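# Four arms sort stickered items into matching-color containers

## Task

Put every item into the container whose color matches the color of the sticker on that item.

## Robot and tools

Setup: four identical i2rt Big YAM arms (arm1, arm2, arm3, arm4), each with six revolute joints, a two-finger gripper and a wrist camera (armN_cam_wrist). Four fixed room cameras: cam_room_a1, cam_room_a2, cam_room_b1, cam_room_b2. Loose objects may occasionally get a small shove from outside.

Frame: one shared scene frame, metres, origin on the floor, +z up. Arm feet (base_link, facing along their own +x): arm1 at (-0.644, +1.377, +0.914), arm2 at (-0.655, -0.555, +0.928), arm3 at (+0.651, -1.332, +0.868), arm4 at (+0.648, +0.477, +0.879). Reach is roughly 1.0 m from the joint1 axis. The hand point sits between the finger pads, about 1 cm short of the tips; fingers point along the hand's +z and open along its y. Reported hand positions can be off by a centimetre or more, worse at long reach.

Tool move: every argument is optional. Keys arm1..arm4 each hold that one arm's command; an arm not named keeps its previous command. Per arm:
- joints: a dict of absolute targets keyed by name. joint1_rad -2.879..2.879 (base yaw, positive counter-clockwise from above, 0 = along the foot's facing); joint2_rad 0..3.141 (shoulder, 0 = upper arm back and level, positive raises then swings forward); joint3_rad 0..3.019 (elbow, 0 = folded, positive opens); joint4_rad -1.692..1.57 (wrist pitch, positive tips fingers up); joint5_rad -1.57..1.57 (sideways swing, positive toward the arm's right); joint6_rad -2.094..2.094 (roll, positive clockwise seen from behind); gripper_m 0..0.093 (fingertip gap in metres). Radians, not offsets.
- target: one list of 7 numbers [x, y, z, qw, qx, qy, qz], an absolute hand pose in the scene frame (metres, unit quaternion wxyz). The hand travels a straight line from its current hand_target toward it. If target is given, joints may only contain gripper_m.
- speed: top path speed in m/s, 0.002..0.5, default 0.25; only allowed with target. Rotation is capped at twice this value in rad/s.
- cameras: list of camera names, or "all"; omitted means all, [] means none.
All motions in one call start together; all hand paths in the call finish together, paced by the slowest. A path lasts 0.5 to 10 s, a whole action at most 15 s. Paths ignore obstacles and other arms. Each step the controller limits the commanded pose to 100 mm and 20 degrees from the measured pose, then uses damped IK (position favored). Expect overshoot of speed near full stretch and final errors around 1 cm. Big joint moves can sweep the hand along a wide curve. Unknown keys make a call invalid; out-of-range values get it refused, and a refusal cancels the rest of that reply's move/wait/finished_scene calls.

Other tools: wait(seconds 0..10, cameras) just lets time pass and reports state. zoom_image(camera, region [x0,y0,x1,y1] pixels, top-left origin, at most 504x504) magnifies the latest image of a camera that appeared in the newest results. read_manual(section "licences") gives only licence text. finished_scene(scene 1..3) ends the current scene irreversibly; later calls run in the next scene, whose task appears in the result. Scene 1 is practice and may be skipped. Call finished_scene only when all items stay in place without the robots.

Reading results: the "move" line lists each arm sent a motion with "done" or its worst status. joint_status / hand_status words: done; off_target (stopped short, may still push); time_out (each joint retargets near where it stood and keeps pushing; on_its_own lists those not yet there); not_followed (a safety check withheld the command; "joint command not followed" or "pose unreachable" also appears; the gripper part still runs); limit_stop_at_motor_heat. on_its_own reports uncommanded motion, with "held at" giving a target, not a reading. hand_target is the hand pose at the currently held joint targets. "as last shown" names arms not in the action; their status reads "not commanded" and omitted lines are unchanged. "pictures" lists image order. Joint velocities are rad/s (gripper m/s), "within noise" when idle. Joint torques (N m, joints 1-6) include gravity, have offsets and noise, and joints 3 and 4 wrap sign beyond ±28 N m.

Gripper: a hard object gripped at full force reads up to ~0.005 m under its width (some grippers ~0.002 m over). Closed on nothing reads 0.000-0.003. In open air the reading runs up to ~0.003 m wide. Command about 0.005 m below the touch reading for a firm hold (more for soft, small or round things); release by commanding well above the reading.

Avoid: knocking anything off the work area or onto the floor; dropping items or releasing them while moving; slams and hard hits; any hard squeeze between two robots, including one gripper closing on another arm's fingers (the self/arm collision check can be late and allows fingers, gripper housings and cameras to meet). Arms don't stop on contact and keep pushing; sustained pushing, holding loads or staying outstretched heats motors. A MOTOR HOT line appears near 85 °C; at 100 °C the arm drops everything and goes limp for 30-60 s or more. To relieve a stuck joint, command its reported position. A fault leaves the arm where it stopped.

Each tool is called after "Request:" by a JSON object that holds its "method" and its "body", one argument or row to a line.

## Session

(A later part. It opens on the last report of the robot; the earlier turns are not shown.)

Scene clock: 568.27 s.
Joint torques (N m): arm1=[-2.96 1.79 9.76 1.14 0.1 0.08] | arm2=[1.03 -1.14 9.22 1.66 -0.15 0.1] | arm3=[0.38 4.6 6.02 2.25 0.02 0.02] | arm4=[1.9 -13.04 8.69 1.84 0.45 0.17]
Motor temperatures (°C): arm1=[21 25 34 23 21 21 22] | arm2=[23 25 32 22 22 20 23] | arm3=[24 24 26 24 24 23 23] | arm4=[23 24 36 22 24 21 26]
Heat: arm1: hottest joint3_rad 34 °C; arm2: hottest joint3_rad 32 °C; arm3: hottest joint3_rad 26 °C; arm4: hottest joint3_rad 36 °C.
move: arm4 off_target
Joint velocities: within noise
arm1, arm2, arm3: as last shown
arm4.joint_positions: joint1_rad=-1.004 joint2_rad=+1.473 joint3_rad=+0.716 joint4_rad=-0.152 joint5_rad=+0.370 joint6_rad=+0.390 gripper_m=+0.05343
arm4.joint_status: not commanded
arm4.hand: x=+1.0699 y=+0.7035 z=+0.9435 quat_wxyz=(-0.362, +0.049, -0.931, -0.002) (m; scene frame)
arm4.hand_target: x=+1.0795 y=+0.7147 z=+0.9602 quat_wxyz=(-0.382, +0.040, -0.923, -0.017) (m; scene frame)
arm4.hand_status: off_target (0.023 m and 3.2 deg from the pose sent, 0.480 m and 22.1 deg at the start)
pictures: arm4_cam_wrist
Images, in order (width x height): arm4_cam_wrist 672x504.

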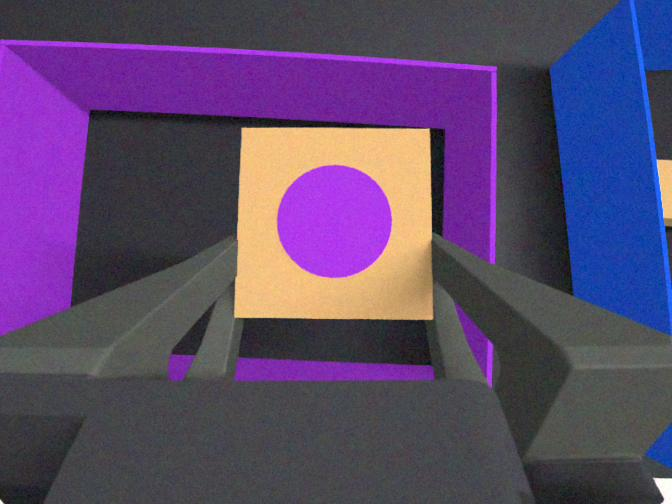

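Request:
{"method": "move", "body": {
  "arm4": {"target":[1.155,0.765,0.83,0.3823,-0.0403,0.923,0.0167],"speed":0.2},
  "cameras": ["arm4_cam_wrist"]
}}

Request:
{"method": "move", "body": {
  "arm4": {"target":[1.155,0.765,0.785,0.3823,-0.0403,0.923,0.0167],"speed":0.06},
  "cameras": ["arm4_cam_wrist"]
}}

Request:
{"method": "move", "body": {
  "arm4": {"target":[1.155,0.765,0.77,0.3823,-0.0403,0.923,0.0167],"speed":0.04},
  "cameras": ["arm4_cam_wrist"]
}}

Request:
{"method": "move", "body": {
  "arm4": {"target":[1.155,0.765,0.755,0.3823,-0.0403,0.923,0.0167],"speed":0.04},
  "cameras": ["arm4_cam_wrist"]
}}

Scene clock: 576.30 s.
Joint torques (N m): arm1=[-2.43 1.38 9.69 1.09 0.06 0.04] | arm2=[1.14 -1.14 9.17 1.65 -0.15 0.11] | arm3=[0.5 4.54 5.98 2.25 0.02 0.02] | arm4=[0.91 -16.21 7.34 1.62 0.25 0.1]
Motor temperatures (°C): arm1=[21 25 34 23 21 21 22] | arm2=[23 25 32 22 22 20 23] | arm3=[24 24 26 24 24 23 23] | arm4=[23 24 35 22 25 21 26]
Heat: arm1: hottest joint3_rad 34 °C; arm2: hottest joint3_rad 32 °C; arm3: hottest joint3_rad 26 °C; arm4: hottest joint3_rad 35 °C.
move: arm4 off_target
Joint velocities: within noise
arm1, arm2, arm3: as last shown
arm4.joint_positions: joint1_rad=-1.004 joint2_rad=+1.940 joint3_rad=+0.898 joint4_rad=+0.146 joint5_rad=+0.370 joint6_rad=+0.391 gripper_m=+0.05343
arm4.joint_status: not commanded
arm4.hand: x=+1.1397 y=+0.7537 z=+0.8222 quat_wxyz=(-0.367, +0.047, -0.929, -0.005) (m; scene frame)
arm4.hand_target: x=+1.1544 y=+0.7647 z=+0.8305 quat_wxyz=(-0.382, +0.040, -0.923, -0.017) (m; scene frame)
arm4.hand_status: off_target (0.021 m and 2.5 deg from the pose sent, 0.155 m and 3.2 deg at the start)
pictures: arm4_cam_wrist
Images, in order (width x height): arm4_cam_wrist 672x504.

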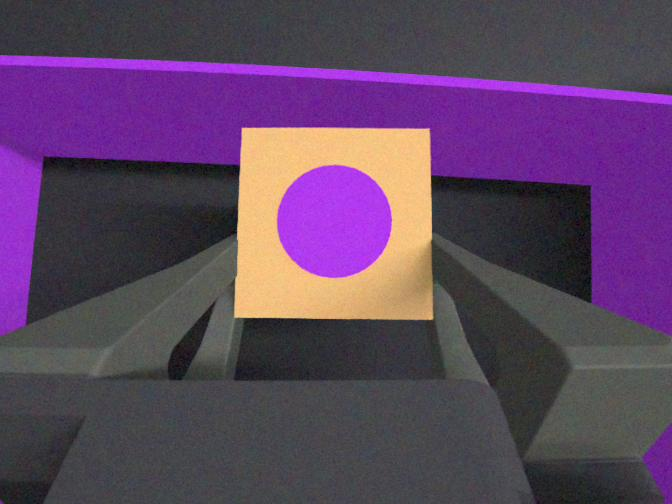

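Scene clock: 577.57 s.
Joint torques (N m): arm1=[-2.67 2.26 9.62 1.14 0.1 0.05] | arm2=[1.03 -1.14 9.16 1.68 -0.15 0.09] | arm3=[0.5 4.48 5.98 2.24 0.02 0.02] | arm4=[1.03 -16.03 6.79 1.68 0.3 0.13]
Motor temperatures (°C): arm1=[21 25 34 23 21 21 22] | arm2=[23 25 32 22 22 20 23] | arm3=[24 24 26 24 24 23 23] | arm4=[22 24 35 22 25 21 26]
Heat: arm1: hottest joint3_rad 34 °C; arm2: hottest joint3_rad 32 °C; arm3: hottest joint3_rad 26 °C; arm4: hottest joint3_rad 35 °C.
move: arm4 off_target
Joint velocities: within noise
arm1.joint_positions: joint1_rad=-2.335 joint2_rad=+0.703 joint3_rad=+1.396 joint4_rad=-1.489 joint5_rad=-0.002 joint6_rad=-0.002 gripper_m=+0.09296
arm1.joint_status: not commanded
arm1.hand: x=-0.4498 y=+1.2202 z=+1.4060 quat_wxyz=(-0.348, -0.314, -0.874, +0.130) (m; scene frame)
arm1.hand_target: x=-0.4541 y=+1.2201 z=+1.4068 quat_wxyz=(-0.345, -0.320, -0.872, +0.132) (m; scene frame)
arm1.hand_status: not commanded
arm2.joint_positions: joint1_rad=+2.209 joint2_rad=+0.705 joint3_rad=+1.409 joint4_rad=-1.486 joint5_rad=+0.003 joint6_rad=-0.003 gripper_m=+0.09292
arm2.joint_status: not commanded
arm2.hand: x=-0.4784 y=-0.3910 z=+1.4304 quat_wxyz=(-0.359, +0.341, -0.857, -0.141) (m; scene frame)
arm2.hand_target: x=-0.4822 y=-0.3923 z=+1.4249 quat_wxyz=(-0.350, +0.343, -0.860, -0.140) (m; scene frame)
arm2.hand_status: not commanded
arm3: as last shown
arm4.joint_positions: joint1_rad=-1.004 joint2_rad=+2.044 joint3_rad=+0.905 joint4_rad=+0.252 joint5_rad=+0.370 joint6_rad=+0.391 gripper_m=+0.05343
arm4.joint_status: not commanded
arm4.hand: x=+1.1408 y=+0.7544 z=+0.7837 quat_wxyz=(-0.370, +0.047, -0.928, -0.007) (m; scene frame)
arm4.hand_target: x=+1.1544 y=+0.7647 z=+0.7854 quat_wxyz=(-0.382, +0.040, -0.923, -0.017) (m; scene frame)
arm4.hand_status: off_target (0.018 m and 2.0 deg from the pose sent, 0.042 m and 2.5 deg at the start)
pictures: arm4_cam_wrist
Images, in order (width x height): arm4_cam_wrist 672x504.

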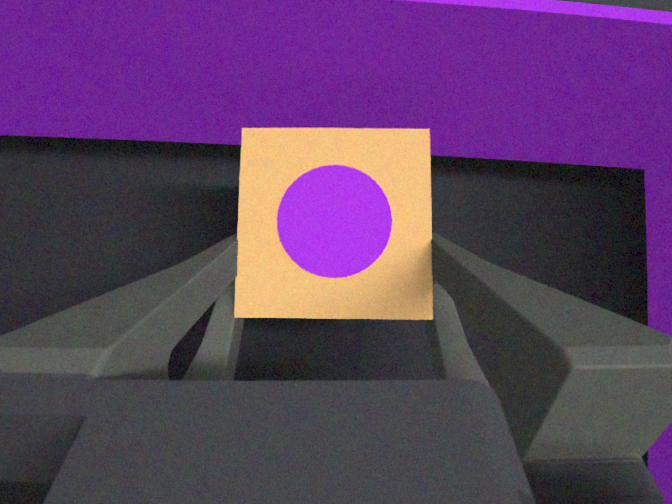

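Scene clock: 578.53 s.
Joint torques (N m): arm1=[-2.9 2.9 9.76 1.2 0.12 0.03] | arm2=[1.03 -1.08 9.18 1.65 -0.16 0.1] | arm3=[0.56 4.42 5.97 2.24 0.03 0.01] | arm4=[0.73 -15.56 6.32 1.63 0.25 0.11]
Motor temperatures (°C): arm1=[21 25 34 23 21 21 22] | arm2=[23 25 32 22 22 20 23] | arm3=[24 24 26 24 24 23 23] | arm4=[22 24 35 22 25 21 26]
Heat: arm1: hottest joint3_rad 34 °C; arm2: hottest joint3_rad 32 °C; arm3: hottest joint3_rad 26 °C; arm4: hottest joint3_rad 35 °C.
move: arm4 off_target
Joint velocities: within noise
arm1, arm2, arm3: as last shown
arm4.joint_positions: joint1_rad=-1.004 joint2_rad=+2.076 joint3_rad=+0.917 joint4_rad=+0.288 joint5_rad=+0.371 joint6_rad=+0.392 gripper_m=+0.05343
arm4.joint_status: not commanded
arm4.hand: x=+1.1454 y=+0.7576 z=+0.7756 quat_wxyz=(-0.376, +0.045, -0.925, -0.011) (m; scene frame)
arm4.hand_target: x=+1.1545 y=+0.7648 z=+0.7703 quat_wxyz=(-0.382, +0.040, -0.923, -0.017) (m; scene frame)
arm4.hand_status: off_target (0.013 m and 1.1 deg from the pose sent, 0.022 m and 2.0 deg at the start)
pictures: arm4_cam_wrist
Images, in order (width x height): arm4_cam_wrist 672x504.

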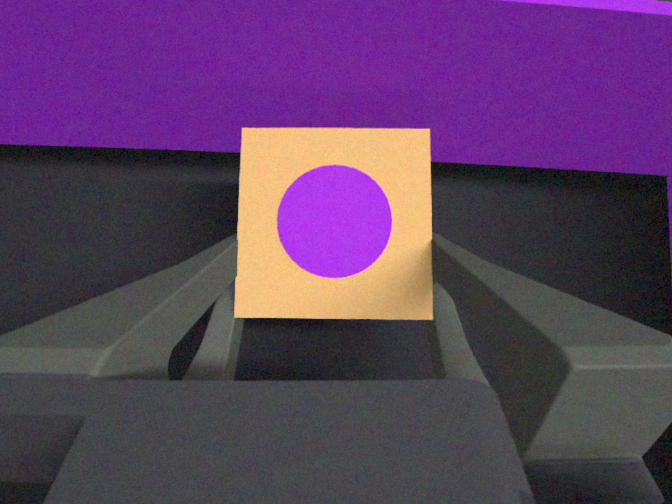

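Scene clock: 579.50 s.
Joint torques (N m): arm1=[-2.49 1.55 9.68 1.07 0.06 0.06] | arm2=[1.08 -1.08 9.18 1.65 -0.15 0.11] | arm3=[0.5 4.48 5.96 2.25 0.03 0.01] | arm4=[0.62 -14.27 5.76 1.37 0.25 0.14]
Motor temperatures (°C): arm1=[21 25 34 23 21 21 22] | arm2=[23 25 32 22 22 20 23] | arm3=[24 24 26 24 24 23 23] | arm4=[22 24 35 22 25 21 26]
Heat: arm1: hottest joint3_rad 34 °C; arm2: hottest joint3_rad 32 °C; arm3: hottest joint3_rad 26 °C; arm4: hottest joint3_rad 35 °C.
move: arm4 off_target
Joint velocities: within noise
arm1, arm2, arm3: as last shown
arm4.joint_positions: joint1_rad=-1.004 joint2_rad=+2.097 joint3_rad=+0.932 joint4_rad=+0.328 joint5_rad=+0.371 joint6_rad=+0.392 gripper_m=+0.05343
arm4.joint_status: not commanded
arm4.hand: x=+1.1535 y=+0.7635 z=+0.7746 quat_wxyz=(-0.389, +0.041, -0.920, -0.019) (m; scene frame)
arm4.hand_target: x=+1.1542 y=+0.7645 z=+0.7556 quat_wxyz=(-0.382, +0.040, -0.923, -0.017) (m; scene frame)
arm4.hand_status: off_target (0.020 m and 0.9 deg from the pose sent, 0.024 m and 1.1 deg at the start)
pictures: arm4_cam_wrist
Images, in order (width x height): arm4_cam_wrist 672x504.

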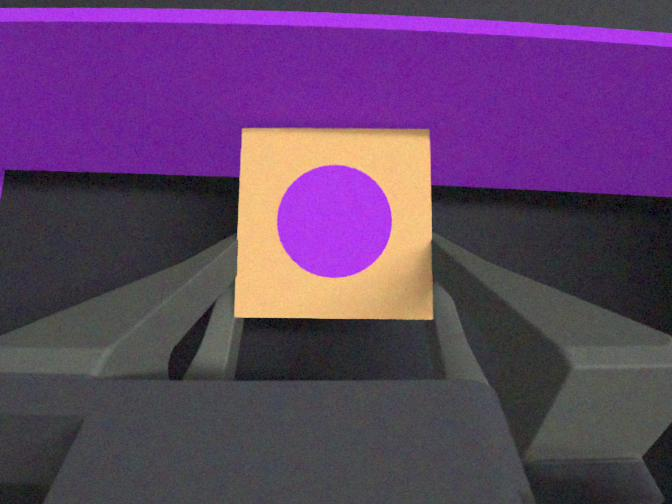

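Contact. Relieve, release, retract.

Request:
{"method": "move", "body": {
  "arm4": {"target":[1.155,0.764,0.772,0.3823,-0.0403,0.923,0.0167],"speed":0.05},
  "cameras": []
}}

Request:
{"method": "move", "body": {
  "arm4": {"joints":{"gripper_m":0.085}},
  "cameras": ["arm4_cam_wrist"]
}}

Request:
{"method": "move", "body": {
  "arm4": {"target":[1.03,0.72,0.98,0.3823,-0.0403,0.923,0.0167],"speed":0.2},
  "cameras": ["arm4_cam_wrist","cam_room_a2"]
}}

Scene clock: 584.43 s.
Joint torques (N m): arm1=[-3.08 2.02 9.83 1.22 0.07 0.03] | arm2=[1.14 -1.08 9.2 1.63 -0.15 0.1] | arm3=[0.5 4.66 6 2.22 0.02 0.02] | arm4=[0.79 -18.37 5.16 0.14 0.2 0.08]
Motor temperatures (°C): arm1=[21 25 34 23 21 21 22] | arm2=[23 25 32 22 22 20 23] | arm3=[24 24 26 24 24 23 23] | arm4=[22 24 35 22 25 21 26]
Heat: arm1: hottest joint3_rad 34 °C; arm2: hottest joint3_rad 32 °C; arm3: hottest joint3_rad 26 °C; arm4: hottest joint3_rad 35 °C.
move: arm4 done
Joint velocities: within noise
arm1, arm2: as last shown
arm3.joint_positions: joint1_rad=-1.439 joint2_rad=+0.549 joint3_rad=+1.552 joint4_rad=-0.717 joint5_rad=-0.001 joint6_rad=-0.008 gripper_m=+0.09399
arm3.joint_status: not commanded
arm3.hand: x=+0.4740 y=-1.3225 z=+1.6446 quat_wxyz=(-0.006, -0.600, +0.000, +0.800) (m; scene frame)
arm3.hand_target: x=+0.4742 y=-1.3205 z=+1.6476 quat_wxyz=(-0.004, -0.594, +0.005, +0.805) (m; scene frame)
arm3.hand_status: not commanded
arm4.joint_positions: joint1_rad=-1.004 joint2_rad=+2.096 joint3_rad=+0.932 joint4_rad=+0.325 joint5_rad=+0.371 joint6_rad=+0.392 gripper_m=+0.05343
arm4.joint_status: not commanded
arm4.hand: x=+1.1532 y=+0.7632 z=+0.7746 quat_wxyz=(-0.388, +0.041, -0.920, -0.019) (m; scene frame)
arm4.hand_target: x=+1.1550 y=+0.7640 z=+0.7721 quat_wxyz=(-0.383, +0.040, -0.923, -0.017) (m; scene frame)
arm4.hand_status: done (0.003 m and 0.8 deg from the pose sent, 0.003 m and 0.9 deg at the start)
pictures: none
No camera images: "cameras" was empty.

Scene clock: 584.97 s.
Joint torques (N m): arm1=[-3.02 2.32 9.68 1.13 0.12 0.01] | arm2=[1.03 -1.2 9.2 1.62 -0.15 0.1] | arm3=[0.67 4.54 5.96 2.24 0.03 0.02] | arm4=[0.26 -18.14 5.08 0.51 0.26 0.09]
Motor temperatures (°C): arm1=[21 25 34 23 21 21 22] | arm2=[23 25 32 22 22 20 23] | arm3=[24 24 26 24 24 23 23] | arm4=[22 24 35 22 25 21 26]
Heat: arm1: hottest joint3_rad 34 °C; arm2: hottest joint3_rad 32 °C; arm3: hottest joint3_rad 26 °C; arm4: hottest joint3_rad 35 °C.
move: arm4 done
Joint velocities: within noise
arm1, arm2, arm3: as last shown
arm4.joint_positions: joint1_rad=-1.004 joint2_rad=+2.096 joint3_rad=+0.932 joint4_rad=+0.314 joint5_rad=+0.371 joint6_rad=+0.392 gripper_m=+0.08492
arm4.joint_status: all done
arm4.hand: x=+1.1517 y=+0.7622 z=+0.7730 quat_wxyz=(-0.384, +0.042, -0.922, -0.016) (m; scene frame)
arm4.hand_target: x=+1.1550 y=+0.7640 z=+0.7721 quat_wxyz=(-0.383, +0.040, -0.923, -0.017) (m; scene frame)
arm4.hand_status: not commanded
pictures: arm4_cam_wrist
Images, in order (width x height): arm4_cam_wrist 672x504.

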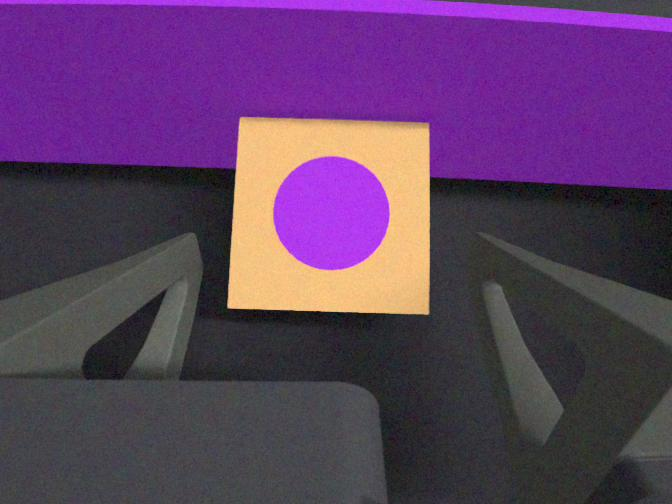

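Scene clock: 586.87 s.
Joint torques (N m): arm1=[-2.96 1.73 9.7 1.2 0.12 0.1] | arm2=[1.03 -1.08 9.17 1.63 -0.15 0.11] | arm3=[0.56 4.72 5.98 2.28 0.03 0.03] | arm4=[1.61 -9.58 7.36 0.7 0.44 0.2]
Motor temperatures (°C): arm1=[21 25 34 23 21 21 22] | arm2=[23 25 32 22 22 20 23] | arm3=[24 24 26 24 24 23 23] | arm4=[22 24 34 22 25 21 26]
Heat: arm1: hottest joint3_rad 34 °C; arm2: hottest joint3_rad 32 °C; arm3: hottest joint3_rad 26 °C; arm4: hottest joint3_rad 34 °C.
move: arm4 done
Joint velocities: within noise
arm1, arm2, arm3: as last shown
arm4.joint_positions: joint1_rad=-0.906 joint2_rad=+1.326 joint3_rad=+0.682 joint4_rad=-0.223 joint5_rad=+0.434 joint6_rad=+0.470 gripper_m=+0.08492
arm4.joint_status: not commanded
arm4.hand: x=+1.0347 y=+0.7204 z=+0.9864 quat_wxyz=(-0.390, +0.041, -0.920, -0.020) (m; scene frame)
arm4.hand_target: x=+1.0301 y=+0.7199 z=+0.9801 quat_wxyz=(-0.382, +0.040, -0.923, -0.017) (m; scene frame)
arm4.hand_status: done (0.008 m and 1.1 deg from the pose sent, 0.244 m and 0.3 deg at the start)
pictures: arm4_cam_wrist, cam_room_a2
Images, in order (width x height): arm4_cam_wrist 672x504, cam_room_a2 672x504.

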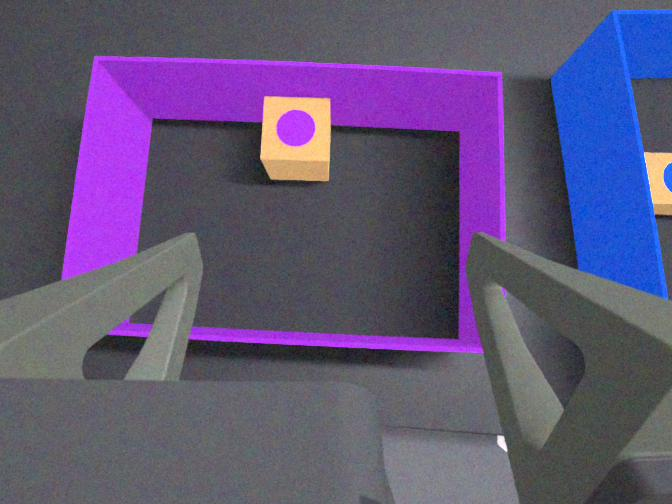

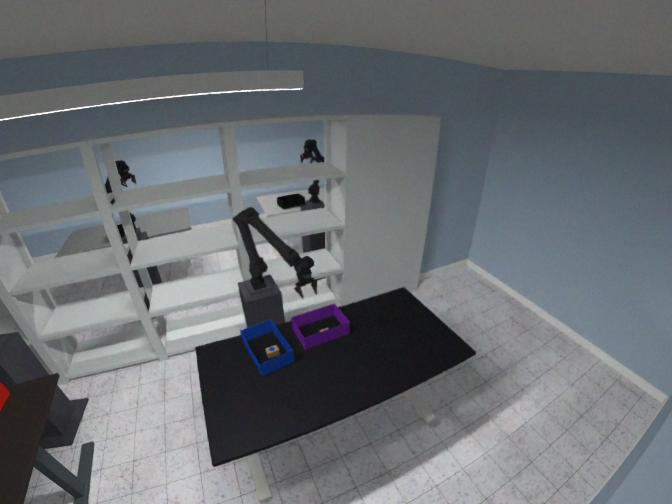

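Scene 1 done.

Request:
{"method": "finished_scene", "body": {
  "scene": 1
}}

The scene is finished: the task was done.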